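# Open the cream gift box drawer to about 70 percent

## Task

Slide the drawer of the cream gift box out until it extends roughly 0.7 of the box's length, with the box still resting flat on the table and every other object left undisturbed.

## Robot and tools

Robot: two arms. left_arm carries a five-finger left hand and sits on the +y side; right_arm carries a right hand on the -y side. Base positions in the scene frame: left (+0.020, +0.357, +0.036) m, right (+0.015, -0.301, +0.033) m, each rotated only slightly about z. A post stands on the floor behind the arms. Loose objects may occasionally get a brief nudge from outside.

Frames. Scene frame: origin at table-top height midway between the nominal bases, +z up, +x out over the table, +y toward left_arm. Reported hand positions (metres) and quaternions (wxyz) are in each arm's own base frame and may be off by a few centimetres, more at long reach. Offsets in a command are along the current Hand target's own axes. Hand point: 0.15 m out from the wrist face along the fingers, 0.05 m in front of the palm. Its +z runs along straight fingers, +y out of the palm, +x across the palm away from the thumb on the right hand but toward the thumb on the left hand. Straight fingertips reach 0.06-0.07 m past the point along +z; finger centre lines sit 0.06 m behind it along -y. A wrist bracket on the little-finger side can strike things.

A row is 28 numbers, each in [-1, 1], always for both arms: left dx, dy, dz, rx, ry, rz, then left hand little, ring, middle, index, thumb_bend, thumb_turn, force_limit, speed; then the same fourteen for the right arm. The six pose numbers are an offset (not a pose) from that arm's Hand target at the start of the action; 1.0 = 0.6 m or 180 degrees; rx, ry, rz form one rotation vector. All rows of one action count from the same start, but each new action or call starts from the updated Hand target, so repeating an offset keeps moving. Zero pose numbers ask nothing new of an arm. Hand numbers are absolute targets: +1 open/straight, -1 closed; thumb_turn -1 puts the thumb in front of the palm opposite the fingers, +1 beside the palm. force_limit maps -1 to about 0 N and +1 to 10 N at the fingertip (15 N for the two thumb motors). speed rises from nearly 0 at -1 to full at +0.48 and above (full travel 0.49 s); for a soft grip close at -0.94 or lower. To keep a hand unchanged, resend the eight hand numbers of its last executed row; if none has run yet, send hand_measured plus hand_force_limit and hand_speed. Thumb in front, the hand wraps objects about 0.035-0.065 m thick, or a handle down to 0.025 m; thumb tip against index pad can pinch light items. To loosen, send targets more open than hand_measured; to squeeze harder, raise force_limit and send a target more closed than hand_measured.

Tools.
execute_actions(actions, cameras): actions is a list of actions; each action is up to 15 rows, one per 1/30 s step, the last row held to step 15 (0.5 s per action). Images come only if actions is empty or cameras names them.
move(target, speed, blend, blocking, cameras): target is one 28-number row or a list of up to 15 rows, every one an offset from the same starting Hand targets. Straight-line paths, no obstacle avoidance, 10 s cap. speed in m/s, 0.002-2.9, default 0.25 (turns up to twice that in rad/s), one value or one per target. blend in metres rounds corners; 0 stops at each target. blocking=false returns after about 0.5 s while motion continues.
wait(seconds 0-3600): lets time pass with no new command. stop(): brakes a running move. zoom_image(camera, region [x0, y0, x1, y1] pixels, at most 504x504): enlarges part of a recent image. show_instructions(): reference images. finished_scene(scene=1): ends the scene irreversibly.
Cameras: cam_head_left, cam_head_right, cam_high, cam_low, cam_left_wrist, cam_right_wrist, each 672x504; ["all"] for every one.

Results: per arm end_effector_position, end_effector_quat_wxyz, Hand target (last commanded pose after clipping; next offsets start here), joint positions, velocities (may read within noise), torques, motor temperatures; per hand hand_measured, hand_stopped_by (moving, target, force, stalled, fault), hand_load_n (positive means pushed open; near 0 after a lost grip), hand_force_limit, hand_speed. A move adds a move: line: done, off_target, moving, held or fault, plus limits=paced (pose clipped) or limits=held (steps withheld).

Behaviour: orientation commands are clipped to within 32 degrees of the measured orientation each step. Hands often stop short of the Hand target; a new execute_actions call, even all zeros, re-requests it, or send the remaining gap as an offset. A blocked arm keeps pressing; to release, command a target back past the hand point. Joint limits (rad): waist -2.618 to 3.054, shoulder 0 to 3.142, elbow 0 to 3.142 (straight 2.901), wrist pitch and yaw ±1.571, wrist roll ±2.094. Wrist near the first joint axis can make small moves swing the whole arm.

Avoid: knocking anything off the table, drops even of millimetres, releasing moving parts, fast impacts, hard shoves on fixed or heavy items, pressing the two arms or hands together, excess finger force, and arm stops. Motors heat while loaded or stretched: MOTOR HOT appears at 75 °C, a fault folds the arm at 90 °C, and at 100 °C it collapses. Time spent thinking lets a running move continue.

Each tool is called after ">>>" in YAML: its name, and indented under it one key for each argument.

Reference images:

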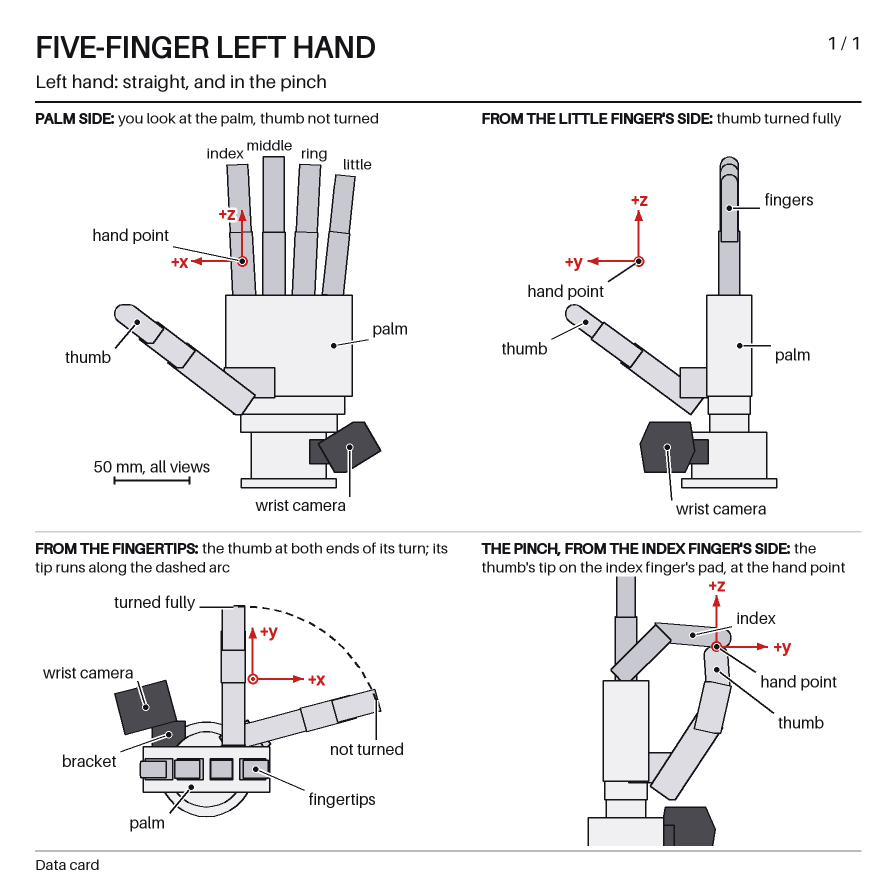

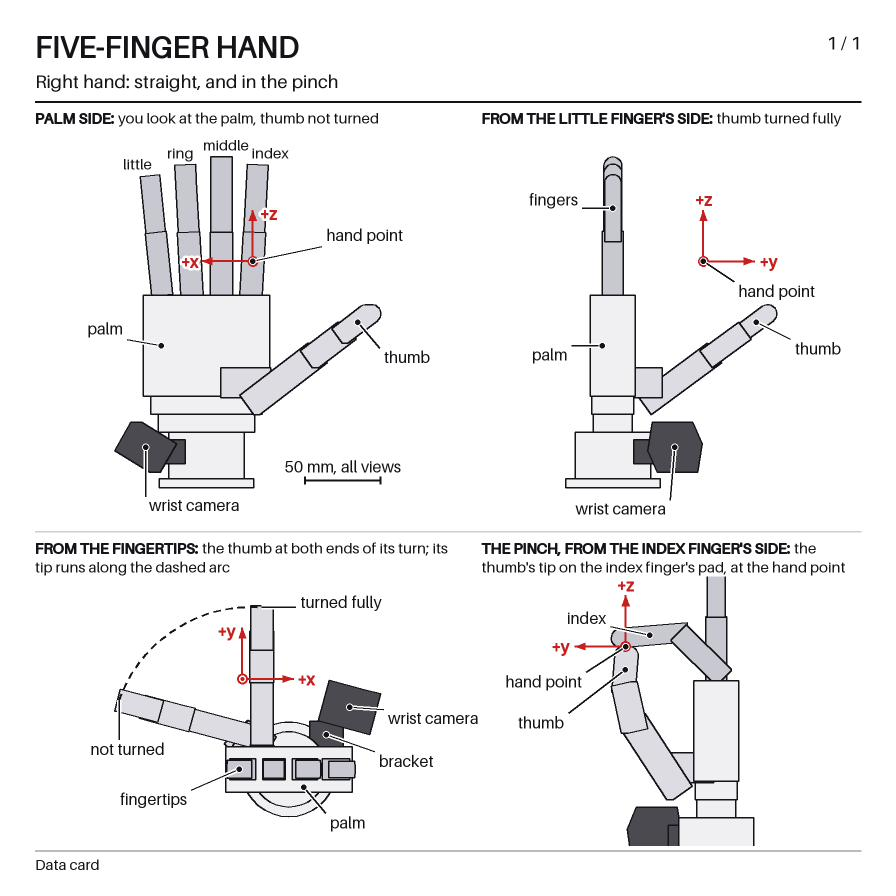

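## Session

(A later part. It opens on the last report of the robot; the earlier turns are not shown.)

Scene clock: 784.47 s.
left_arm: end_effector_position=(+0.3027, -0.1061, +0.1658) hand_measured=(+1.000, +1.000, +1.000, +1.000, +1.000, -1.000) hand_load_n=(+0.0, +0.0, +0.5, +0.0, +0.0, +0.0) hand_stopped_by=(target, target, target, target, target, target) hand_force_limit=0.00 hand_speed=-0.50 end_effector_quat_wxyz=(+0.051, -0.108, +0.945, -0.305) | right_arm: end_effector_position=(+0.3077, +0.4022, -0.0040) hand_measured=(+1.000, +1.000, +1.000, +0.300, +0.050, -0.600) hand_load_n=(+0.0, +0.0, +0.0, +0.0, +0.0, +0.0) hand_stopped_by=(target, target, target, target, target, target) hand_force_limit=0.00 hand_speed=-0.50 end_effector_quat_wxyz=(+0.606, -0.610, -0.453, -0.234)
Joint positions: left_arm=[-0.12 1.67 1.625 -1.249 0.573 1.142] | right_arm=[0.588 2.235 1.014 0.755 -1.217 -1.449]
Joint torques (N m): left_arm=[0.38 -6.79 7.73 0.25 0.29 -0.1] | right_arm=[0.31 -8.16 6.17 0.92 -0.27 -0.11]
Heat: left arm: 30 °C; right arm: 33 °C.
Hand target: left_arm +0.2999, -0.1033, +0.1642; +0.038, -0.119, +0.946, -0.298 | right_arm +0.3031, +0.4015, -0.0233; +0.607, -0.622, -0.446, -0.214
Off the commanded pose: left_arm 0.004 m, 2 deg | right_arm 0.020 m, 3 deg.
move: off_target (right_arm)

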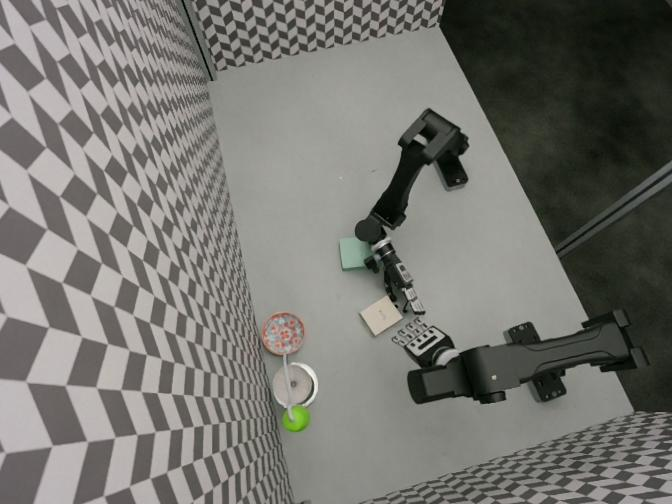

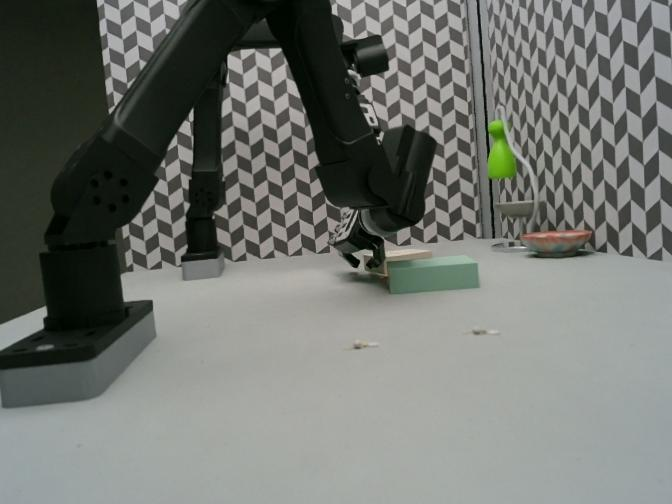

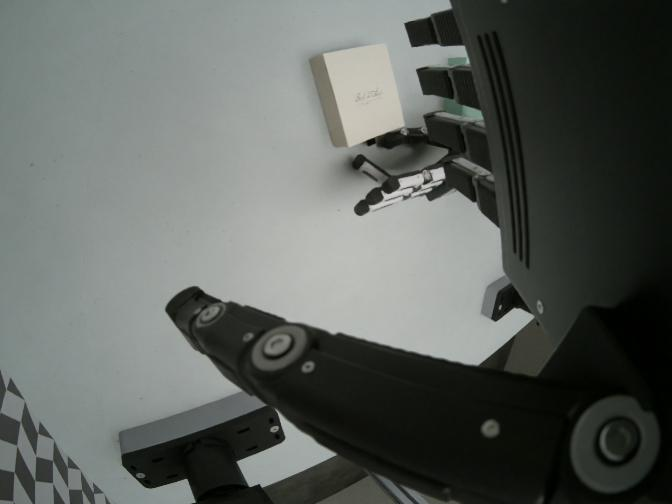

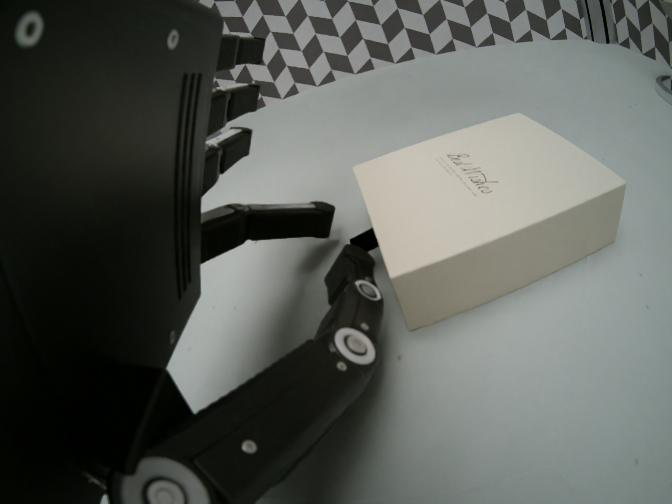

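>>> move:
  target: [0, 0, 0, 0, 0, 0, 1, 1, 1, 1, 1, -1, 0, -0.5, 0, 0, 0.006, 0, 0, 0, 1, 1, 1, 0.3, 0.05, -0.6, 0, -0.5]
  speed: 0.05
  cameras: []

>>> execute_actions:
  actions:
    - [[0, 0, 0, 0, 0, 0, 1, 1, 1, 1, 1, -1, 0, -0.5, 0, 0, 0, 0, 0, 0, 1, 1, 1, 0.1, 0.05, -0.6, -0.7, -0.9]]
  cameras: ["cam_high", "cam_low", "cam_left_wrist", "cam_right_wrist"]

>>> zoom_image:
  camera: "cam_right_wrist"
  region: [280, 180, 480, 330]

>>> zoom_image:
  camera: "cam_left_wrist"
  region: [320, 60, 460, 240]

>>> zoom_image:
  camera: "cam_high"
  region: [360, 250, 460, 340]

Scene clock: 812.23 s.
left_arm: end_effector_position=(+0.3027, -0.1061, +0.1658) hand_measured=(+1.000, +1.000, +1.000, +1.000, +1.000, -1.000) hand_load_n=(+0.0, +0.0, +0.0, +0.0, +0.0, +0.0) hand_stopped_by=(target, target, target, target, target, target) hand_force_limit=0.00 hand_speed=-0.50 end_effector_quat_wxyz=(+0.051, -0.108, +0.945, -0.305) | right_arm: end_effector_position=(+0.3043, +0.4054, -0.0052) hand_measured=(+1.000, +1.000, +1.000, +0.300, +0.050, -0.600) hand_load_n=(-0.5, +0.0, +0.0, +0.0, +0.5, +0.0) hand_stopped_by=(target, target, target, target, target, target) hand_force_limit=0.00 hand_speed=-0.50 end_effector_quat_wxyz=(+0.607, -0.608, -0.456, -0.231)
Joint positions: left_arm=[-0.12 1.67 1.625 -1.249 0.573 1.142] | right_arm=[0.598 2.24 1.018 0.754 -1.217 -1.449]
Joint torques (N m): left_arm=[0.39 -6.79 7.79 0.25 0.29 -0.09] | right_arm=[0.28 -8.17 6.28 1.01 -0.21 -0.01]
Heat: left arm: 30 °C; right arm: 32 °C.
Hand target: left_arm +0.2999, -0.1033, +0.1642; +0.038, -0.119, +0.946, -0.298 | right_arm +0.3021, +0.4050, -0.0238; +0.607, -0.622, -0.446, -0.214
Off the commanded pose: left_arm 0.004 m, 2 deg | right_arm 0.019 m, 3 deg.
move: off_target (right_arm)

Scene clock: 813.23 s.
left_arm: end_effector_position=(+0.3027, -0.1061, +0.1658) hand_measured=(+1.000, +1.000, +1.000, +1.000, +1.000, -1.000) hand_load_n=(+0.0, +0.0, +0.0, +0.0, +0.0, +0.0) hand_stopped_by=(target, target, target, target, target, target) hand_force_limit=0.00 hand_speed=-0.50 end_effector_quat_wxyz=(+0.051, -0.108, +0.945, -0.305) | right_arm: end_effector_position=(+0.3043, +0.4054, -0.0052) hand_measured=(+1.000, +1.000, +1.000, +0.100, +0.050, -0.600) hand_load_n=(+0.0, +0.0, -0.5, +0.0, +0.0, +0.0) hand_stopped_by=(target, target, target, target, target, target) hand_force_limit=-0.70 hand_speed=-0.90 end_effector_quat_wxyz=(+0.607, -0.608, -0.456, -0.231)
Joint positions: left_arm=[-0.12 1.67 1.625 -1.249 0.573 1.142] | right_arm=[0.598 2.24 1.018 0.754 -1.217 -1.449]
Joint torques (N m): left_arm=[0.39 -6.82 7.73 0.25 0.29 -0.09] | right_arm=[0.27 -8.16 6.17 1.01 -0.21 0.01]
Heat: left arm: 30 °C; right arm: 32 °C.
Hand target: left_arm +0.2999, -0.1033, +0.1642; +0.038, -0.119, +0.946, -0.298 | right_arm +0.3021, +0.4049, -0.0239; +0.607, -0.622, -0.446, -0.214
Off the commanded pose: left_arm 0.004 m, 2 deg | right_arm 0.019 m, 3 deg.

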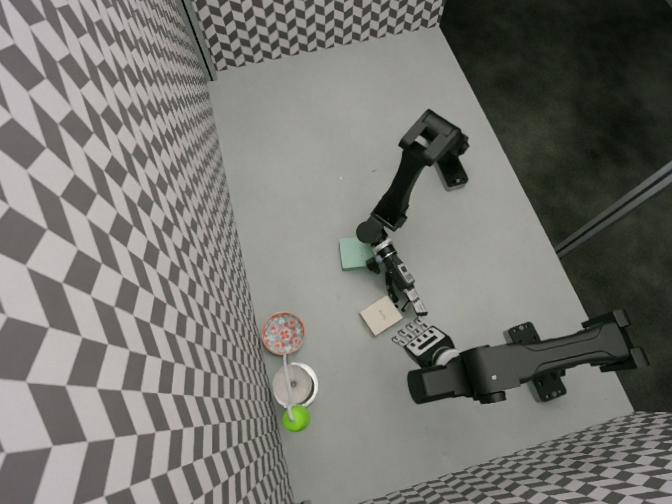

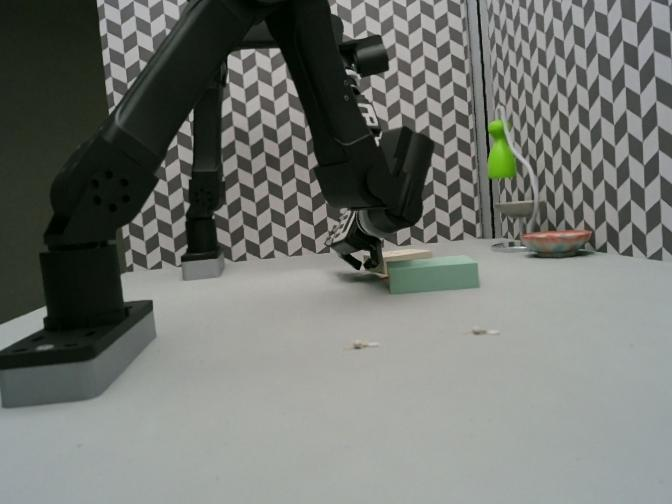

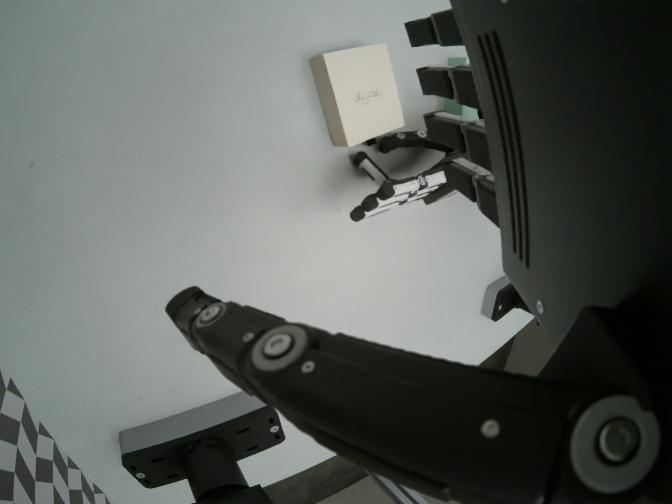

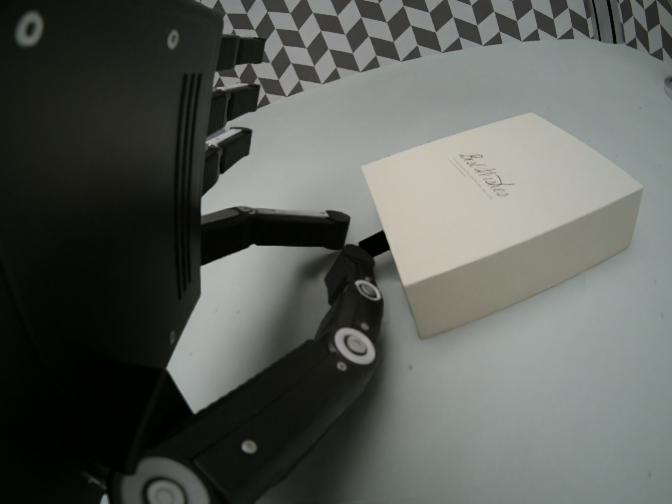

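Scaled by 2.520 from the camera's image (finer frame: 960x720).

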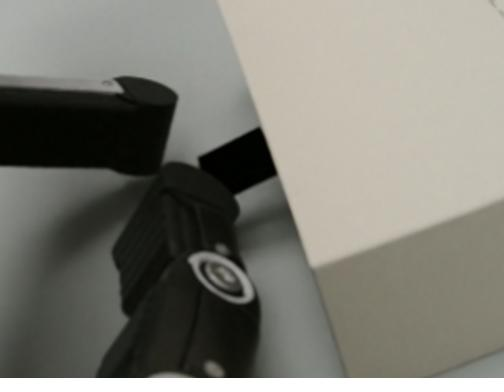

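Scaled by 2.800 from the camera's image (finer frame: 960x720).

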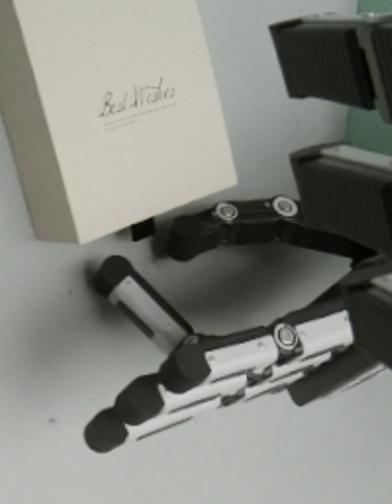

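Scaled by 5.040 from the camera's image (finer frame: 960x720).

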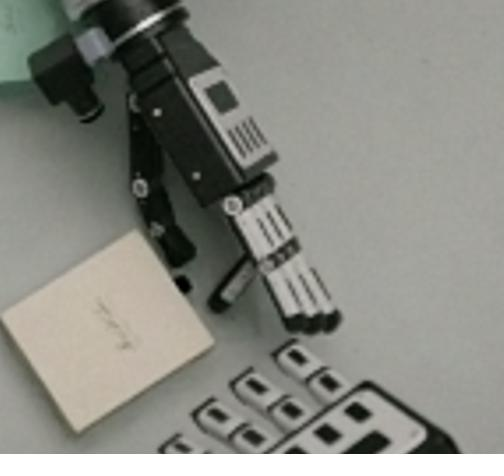

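>>> move:
  target: [0, 0, 0, 0, 0, 0, 1, 1, 1, 1, 1, -1, 0, -0.5, 0.0057, 0.0082, 0, 0, 0, 0, 1, 1, 1, 0.1, 0.05, -0.6, -0.7, -0.9]
  speed: 0.05
  cameras: ["cam_high", "cam_low", "cam_left_wrist", "cam_right_wrist"]

>>> zoom_image:
  camera: "cam_right_wrist"
  region: [280, 180, 480, 330]

>>> zoom_image:
  camera: "cam_left_wrist"
  region: [320, 60, 460, 240]

>>> zoom_image:
  camera: "cam_low"
  region: [320, 235, 400, 295]

Scene clock: 829.03 s.
left_arm: end_effector_position=(+0.3027, -0.1061, +0.1658) hand_measured=(+1.000, +1.000, +1.000, +1.000, +1.000, -1.000) hand_load_n=(+0.0, +0.0, +0.0, +0.0, +0.0, +0.0) hand_stopped_by=(target, target, target, target, target, target) hand_force_limit=0.00 hand_speed=-0.50 end_effector_quat_wxyz=(+0.051, -0.108, +0.945, -0.305) | right_arm: end_effector_position=(+0.3099, +0.4092, -0.0034) hand_measured=(+1.000, +1.000, +1.000, +0.100, +0.050, -0.600) hand_load_n=(+0.0, +0.0, +0.0, +0.0, +0.0, +0.0) hand_stopped_by=(target, target, target, target, target, target) hand_force_limit=-0.70 hand_speed=-0.90 end_effector_quat_wxyz=(+0.607, -0.606, -0.457, -0.234)
Joint positions: left_arm=[-0.12 1.67 1.625 -1.249 0.573 1.142] | right_arm=[0.598 2.251 1.046 0.746 -1.217 -1.449]
Joint torques (N m): left_arm=[0.39 -6.8 7.77 0.25 0.3 -0.1] | right_arm=[-0.13 -8.28 6.23 0.9 -0.24 -0.05]
Heat: left arm: 30 °C; right arm: 33 °C.
Hand target: left_arm +0.2999, -0.1033, +0.1642; +0.038, -0.119, +0.946, -0.298 | right_arm +0.3078, +0.4066, -0.0239; +0.607, -0.622, -0.446, -0.214
Off the commanded pose: left_arm 0.004 m, 2 deg | right_arm 0.021 m, 3 deg.
move: off_target (right_arm)

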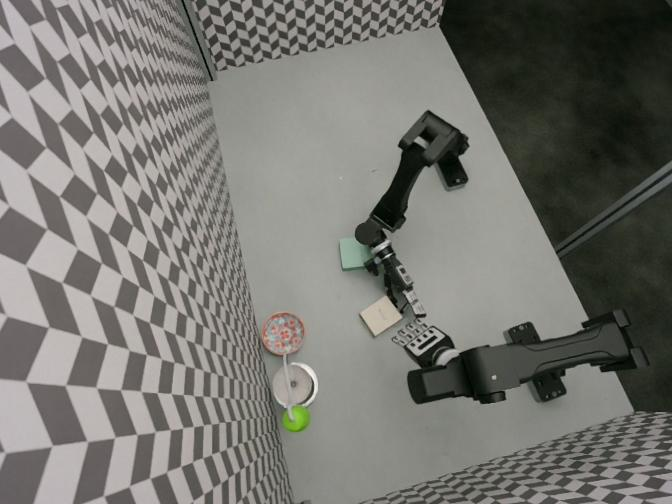

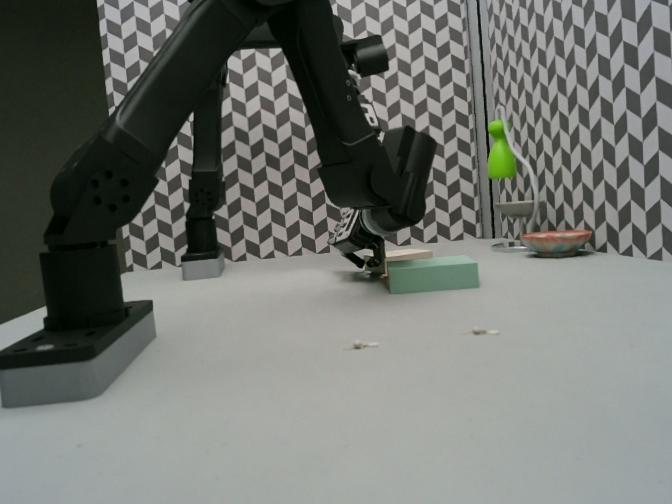

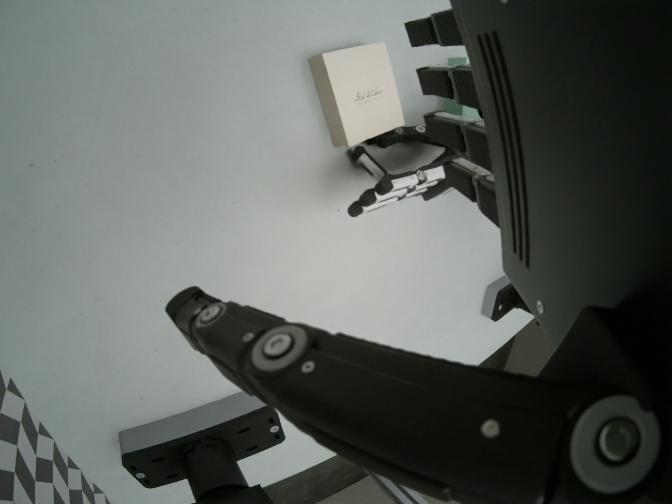

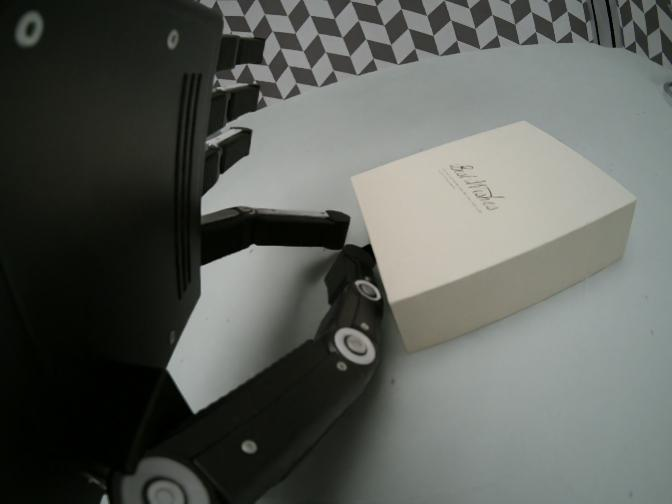

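Scaled by 2.520 from the camera's image (finer frame: 960x720).

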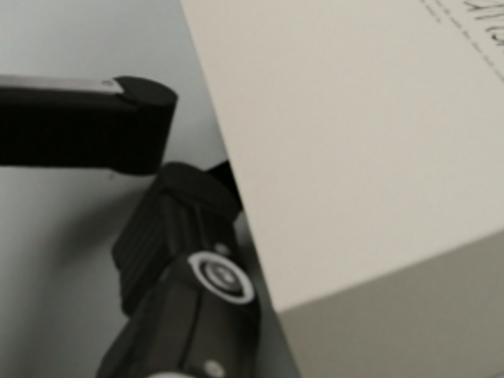

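Scaled by 2.800 from the camera's image (finer frame: 960x720).

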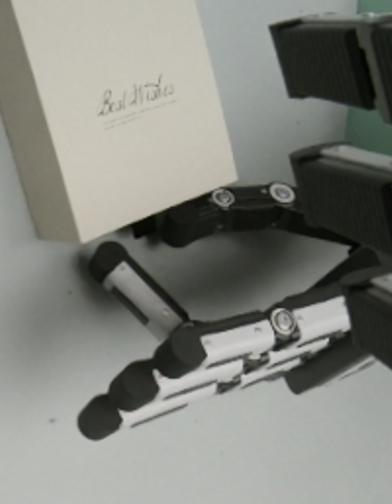

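Scaled by 6.300 from the camera's image (finer frame: 960x720).

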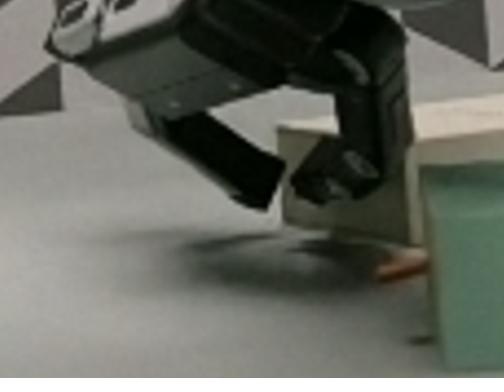

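>>> move:
  target: [0, 0, 0, 0, 0, 0, 1, 1, 1, 1, 1, -1, 0, -0.5, -0.005, 0.0023, -0.0023, 0, 0, 0, 1, 1, 1, 0.1, 0.05, -0.6, -0.7, -0.9]
  speed: 0.05
  cameras: []

>>> execute_actions:
  actions:
    - [[0, 0, 0, 0, 0, 0, 1, 1, 1, 1, 1, -1, 0, -0.5, 0, 0, 0, 0, 0, 0, 1, 1, 1, -0.2, 0.05, -0.6, -0.7, -0.9]]
    - [[0, 0, 0, 0, 0, 0, 1, 1, 1, 1, 1, -1, 0, -0.5, 0, 0, 0, 0, 0, 0, 1, 1, 1, -0.2, 0.05, -0.6, -0.7, -0.9]]
  cameras: ["cam_high", "cam_low", "cam_left_wrist", "cam_right_wrist"]

>>> zoom_image:
  camera: "cam_right_wrist"
  region: [280, 180, 480, 330]

>>> zoom_image:
  camera: "cam_left_wrist"
  region: [320, 60, 460, 240]

>>> zoom_image:
  camera: "cam_low"
  region: [320, 235, 400, 295]

Scene clock: 851.13 s.
left_arm: end_effector_position=(+0.3027, -0.1061, +0.1658) hand_measured=(+1.000, +1.000, +1.000, +1.000, +1.000, -1.000) hand_load_n=(+0.0, +0.0, +0.0, +0.0, +0.0, +0.0) hand_stopped_by=(target, target, target, target, target, target) hand_force_limit=0.00 hand_speed=-0.50 end_effector_quat_wxyz=(+0.051, -0.108, +0.945, -0.305) | right_arm: end_effector_position=(+0.3091, +0.4087, -0.0068) hand_measured=(+1.000, +1.000, +1.000, +0.100, +0.050, -0.600) hand_load_n=(+0.0, +0.0, +0.0, +0.0, +0.0, +0.0) hand_stopped_by=(target, target, target, target, target, target) hand_force_limit=-0.70 hand_speed=-0.90 end_effector_quat_wxyz=(+0.607, -0.608, -0.456, -0.231)
Joint positions: left_arm=[-0.12 1.67 1.625 -1.249 0.573 1.142] | right_arm=[0.598 2.258 1.046 0.745 -1.217 -1.449]
Joint torques (N m): left_arm=[0.4 -6.8 7.77 0.25 0.29 -0.09] | right_arm=[-0.47 -8.4 5.93 0.98 -0.28 -0.11]
Heat: left arm: 30 °C; right arm: 32 °C.
Hand target: left_arm +0.2999, -0.1033, +0.1642; +0.038, -0.119, +0.946, -0.298 | right_arm +0.3078, +0.4046, -0.0269; +0.607, -0.622, -0.446, -0.214
Off the commanded pose: left_arm 0.004 m, 2 deg | right_arm 0.021 m, 3 deg.
move: off_target (right_arm)

Scene clock: 852.33 s.
left_arm: end_effector_position=(+0.3027, -0.1061, +0.1658) hand_measured=(+1.000, +1.000, +1.000, +1.000, +1.000, -1.000) hand_load_n=(+0.0, +0.0, -0.5, +0.0, +0.0, +0.0) hand_stopped_by=(target, target, target, target, target, target) hand_force_limit=0.00 hand_speed=-0.50 end_effector_quat_wxyz=(+0.051, -0.108, +0.945, -0.305) | right_arm: end_effector_position=(+0.3091, +0.4087, -0.0068) hand_measured=(+1.000, +1.000, +1.000, -0.112, +0.050, -0.600) hand_load_n=(+0.0, +0.0, +0.0, +2.0, +0.5, +0.0) hand_stopped_by=(target, target, target, force, target, target) hand_force_limit=-0.70 hand_speed=-0.90 end_effector_quat_wxyz=(+0.607, -0.608, -0.456, -0.231)
Joint positions: left_arm=[-0.12 1.67 1.625 -1.249 0.573 1.142] | right_arm=[0.598 2.258 1.046 0.745 -1.217 -1.449]
Joint torques (N m): left_arm=[0.4 -6.79 7.76 0.26 0.29 -0.1] | right_arm=[-0.46 -8.32 5.9 0.95 -0.28 -0.11]
Heat: left arm: 30 °C; right arm: 32 °C.
Hand target: left_arm +0.2999, -0.1033, +0.1642; +0.038, -0.119, +0.946, -0.298 | right_arm +0.3078, +0.4046, -0.0269; +0.607, -0.622, -0.446, -0.214
Off the commanded pose: left_arm 0.004 m, 2 deg | right_arm 0.021 m, 3 deg.

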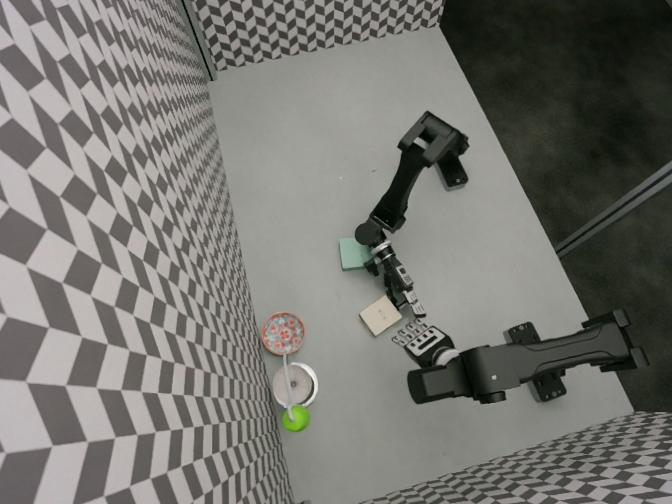

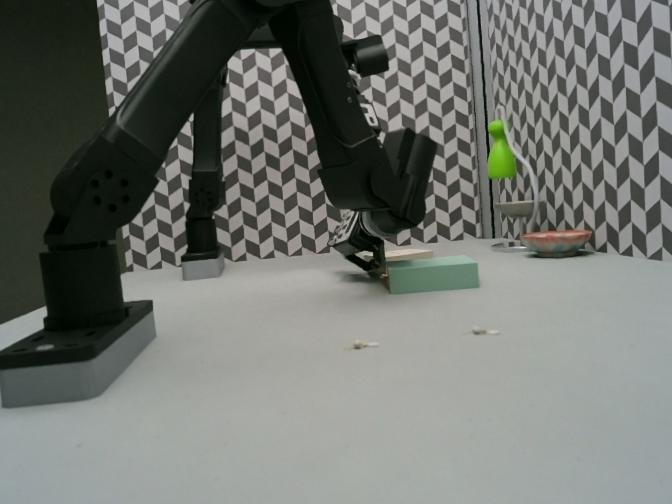

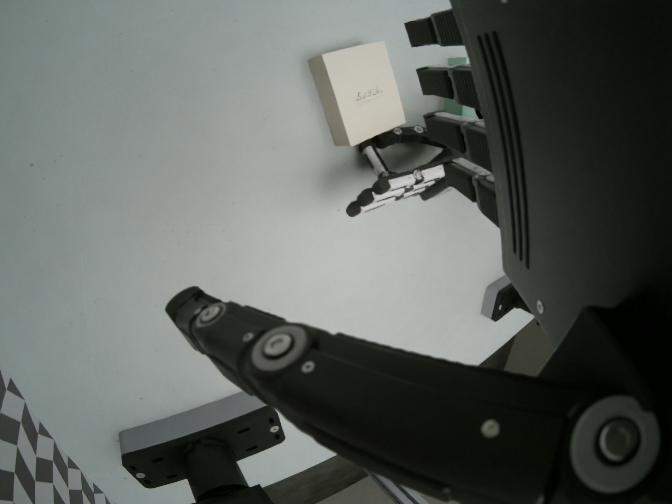

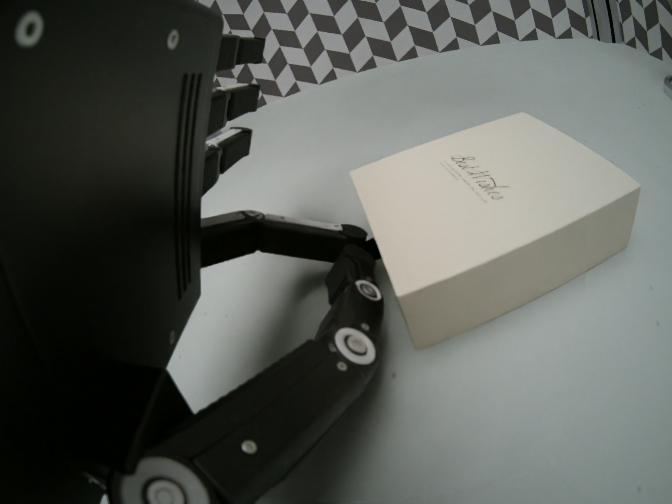

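Scaled by 2.520 from the camera's image (finer frame: 960x720).

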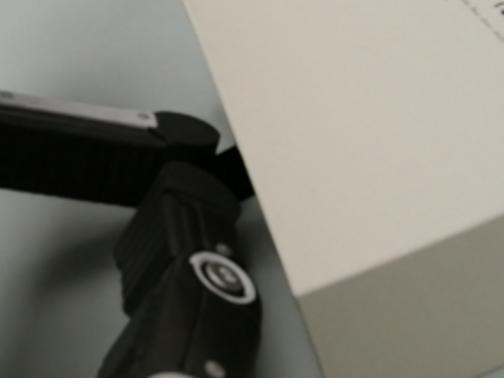

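Scaled by 2.800 from the camera's image (finer frame: 960x720).

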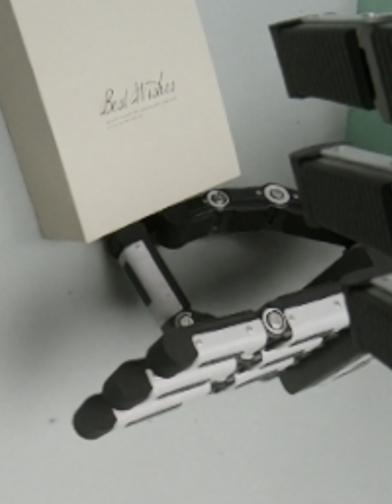

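Scaled by 6.300 from the camera's image (finer frame: 960x720).

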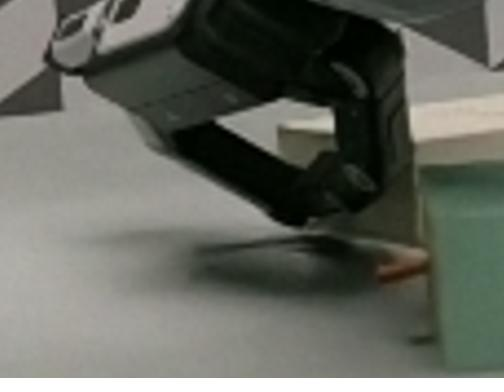

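>>> execute_actions:
  actions:
    - [[0, 0, 0, 0, 0, 0, 1, 1, 1, 1, 1, -1, 0, -0.5, 0, 0, 0, 0, 0, 0, 1, 1, 1, -0.35, -0.1, -0.6, -0.4, -0.9]]
    - [[0, 0, 0, 0, 0, 0, 1, 1, 1, 1, 1, -1, 0, -0.5, 0, 0, 0, 0, 0, 0, 1, 1, 1, -0.35, -0.1, -0.6, -0.4, -0.9]]
  cameras: ["cam_left_wrist", "cam_right_wrist", "cam_high"]

>>> zoom_image:
  camera: "cam_right_wrist"
  region: [280, 180, 480, 330]

>>> zoom_image:
  camera: "cam_left_wrist"
  region: [320, 60, 460, 240]

>>> zoom_image:
  camera: "cam_high"
  region: [360, 250, 460, 340]

Scene clock: 863.83 s.
left_arm: end_effector_position=(+0.3027, -0.1061, +0.1658) hand_measured=(+1.000, +1.000, +1.000, +1.000, +1.000, -1.000) hand_load_n=(+0.0, +0.0, +0.0, +0.0, +0.0, +0.0) hand_stopped_by=(target, target, target, target, target, target) hand_force_limit=0.00 hand_speed=-0.50 end_effector_quat_wxyz=(+0.051, -0.108, +0.945, -0.305) | right_arm: end_effector_position=(+0.3091, +0.4087, -0.0068) hand_measured=(+1.000, +1.000, +1.000, -0.242, -0.096, -0.600) hand_load_n=(+0.0, +0.0, +0.0, +4.5, +4.0, +0.0) hand_stopped_by=(target, target, target, force, target, target) hand_force_limit=-0.40 hand_speed=-0.90 end_effector_quat_wxyz=(+0.607, -0.608, -0.456, -0.231)
Joint positions: left_arm=[-0.12 1.67 1.625 -1.249 0.573 1.142] | right_arm=[0.598 2.258 1.046 0.745 -1.217 -1.449]
Joint torques (N m): left_arm=[0.4 -6.79 7.77 0.26 0.29 -0.09] | right_arm=[-0.46 -8.32 5.89 0.95 -0.28 -0.11]
Heat: left arm: 30 °C; right arm: 32 °C.
Hand target: left_arm +0.2999, -0.1033, +0.1642; +0.038, -0.119, +0.946, -0.298 | right_arm +0.3078, +0.4046, -0.0269; +0.607, -0.622, -0.446, -0.214
Off the commanded pose: left_arm 0.004 m, 2 deg | right_arm 0.021 m, 3 deg.
Images, in order (width x height): cam_high 672x504, cam_left_wrist 672x504, cam_right_wrist 672x504.

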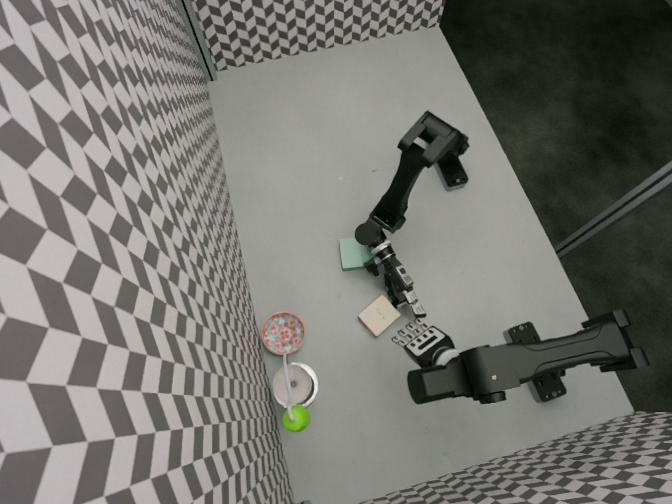

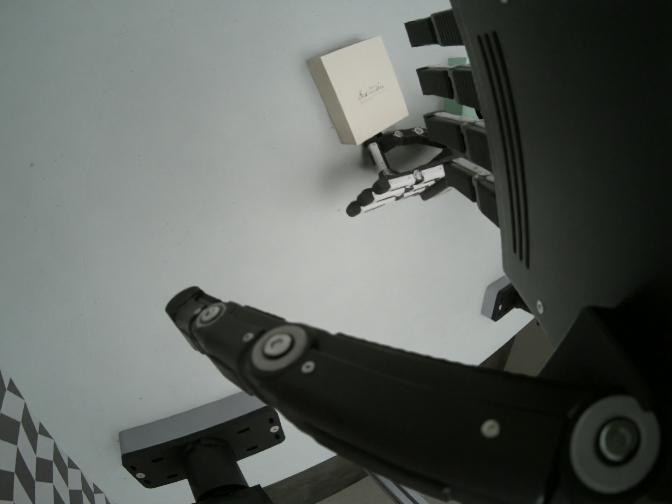

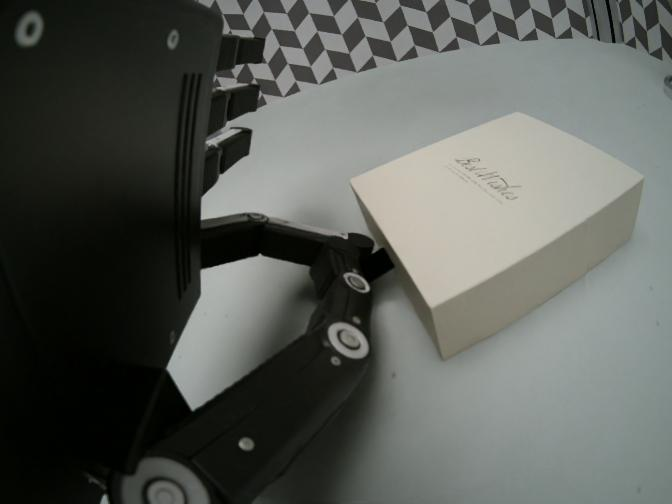

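Scaled by 2.520 from the camera's image (finer frame: 960x720).

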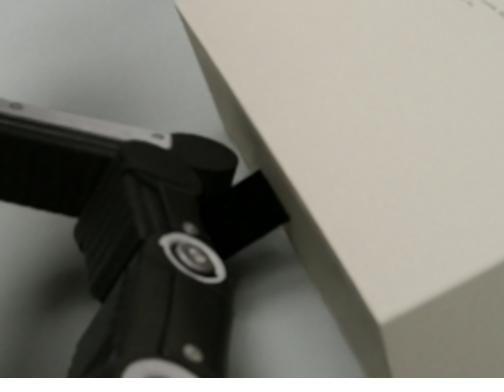

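Scaled by 2.800 from the camera's image (finer frame: 960x720).

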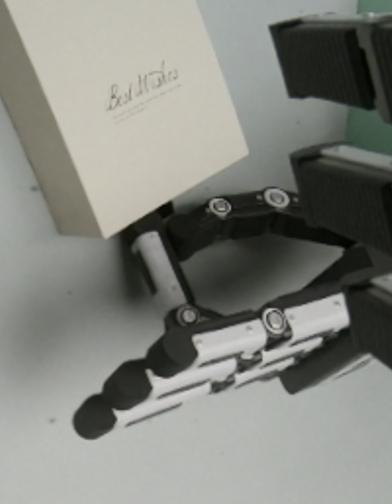

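Scaled by 5.040 from the camera's image (finer frame: 960x720).

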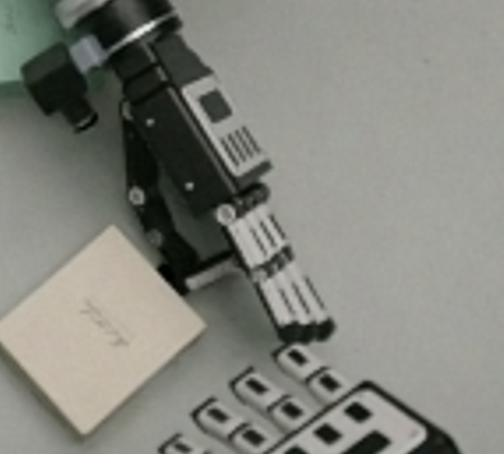

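>>> execute_actions:
  actions:
    - [[0, 0, 0, 0, 0, 0, 1, 1, 1, 1, 1, -1, 0, -0.5, 0, 0, 0, 0, 0, 0, 1, 1, 1, 0.15, 0.05, -0.6, -0.4, -0.8]]
    - [[0, 0, 0, 0, 0, 0, 1, 1, 1, 1, 1, -1, 0, -0.5, 0, 0, 0, 0, 0, 0, 1, 1, 1, 0.15, 0.05, -0.6, -0.4, -0.8]]
  cameras: ["cam_left_wrist", "cam_right_wrist", "cam_high", "cam_low"]

>>> zoom_image:
  camera: "cam_right_wrist"
  region: [280, 180, 480, 330]

>>> zoom_image:
  camera: "cam_left_wrist"
  region: [300, 30, 460, 240]

>>> zoom_image:
  camera: "cam_high"
  region: [340, 250, 440, 350]

Scene clock: 877.20 s.
left_arm: end_effector_position=(+0.3027, -0.1061, +0.1658) hand_measured=(+1.000, +1.000, +1.000, +1.000, +1.000, -1.000) hand_load_n=(+0.0, +0.0, +0.0, +0.0, +0.0, +0.0) hand_stopped_by=(target, target, target, target, target, target) hand_force_limit=0.00 hand_speed=-0.50 end_effector_quat_wxyz=(+0.051, -0.108, +0.945, -0.305) | right_arm: end_effector_position=(+0.3091, +0.4087, -0.0068) hand_measured=(+1.000, +1.000, +1.000, +0.150, +0.050, -0.600) hand_load_n=(+0.0, +0.0, +0.0, +0.0, +0.0, +0.0) hand_stopped_by=(target, target, target, target, target, target) hand_force_limit=-0.40 hand_speed=-0.80 end_effector_quat_wxyz=(+0.607, -0.608, -0.456, -0.231)
Joint positions: left_arm=[-0.12 1.67 1.625 -1.249 0.573 1.142] | right_arm=[0.598 2.258 1.046 0.745 -1.217 -1.449]
Joint torques (N m): left_arm=[0.38 -6.78 7.77 0.26 0.29 -0.1] | right_arm=[-0.49 -8.35 5.87 0.95 -0.27 -0.11]
Heat: left arm: 30 °C; right arm: 32 °C.
Hand target: left_arm +0.2999, -0.1033, +0.1642; +0.038, -0.119, +0.946, -0.298 | right_arm +0.3078, +0.4046, -0.0269; +0.607, -0.622, -0.446, -0.214
Off the commanded pose: left_arm 0.004 m, 2 deg | right_arm 0.021 m, 3 deg.
Images, in order (width x height): cam_high 672x504, cam_low 672x504, cam_left_wrist 672x504, cam_right_wrist 672x504.

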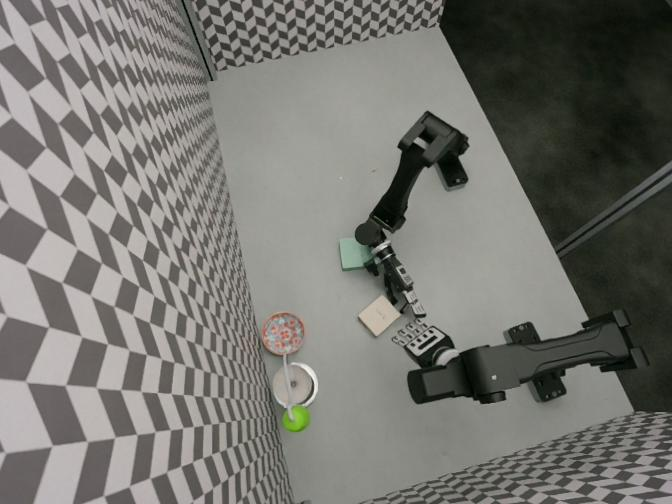

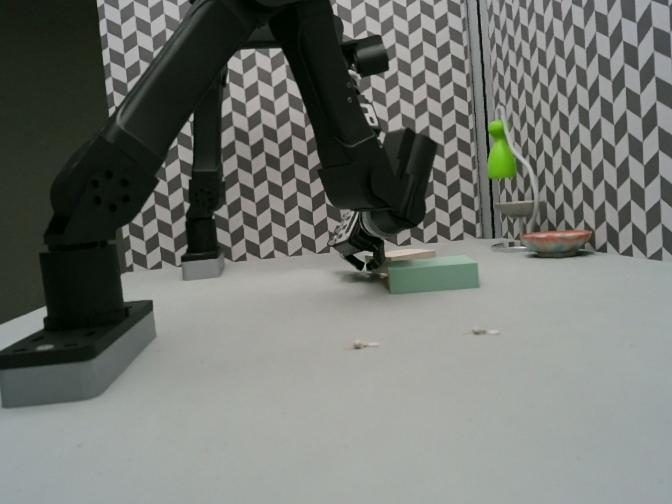

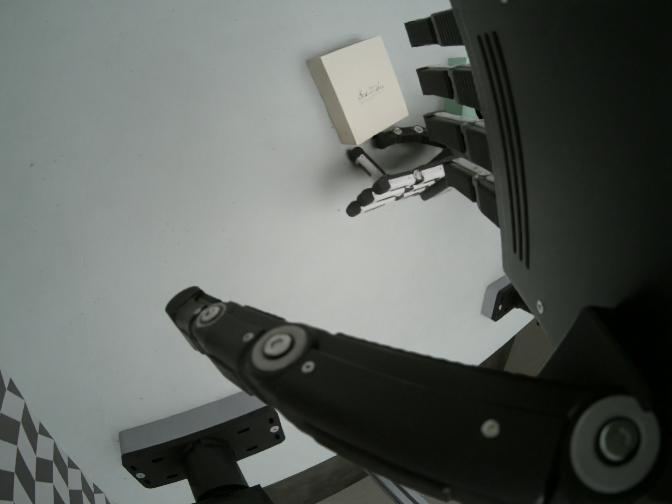

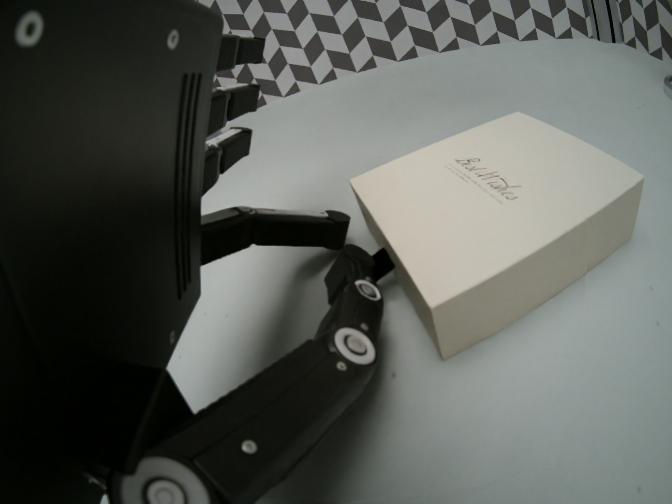

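Scaled by 2.520 from the camera's image (finer frame: 960x720).

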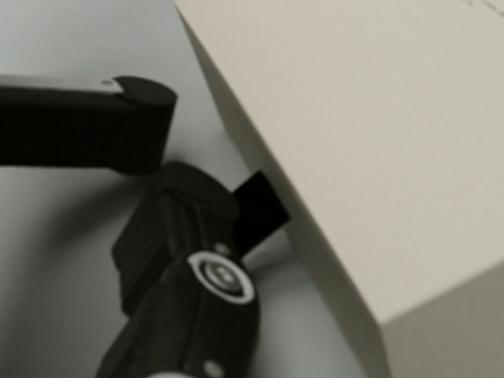

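Scaled by 2.400 from the camera's image (finer frame: 960x720).

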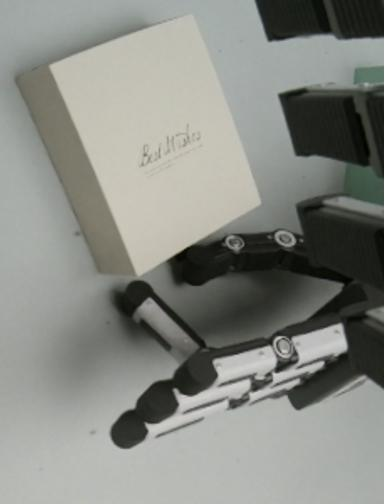

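Scaled by 5.040 from the camera's image (finer frame: 960x720).

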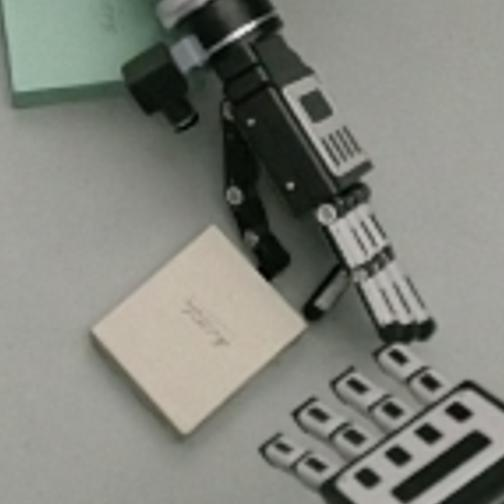

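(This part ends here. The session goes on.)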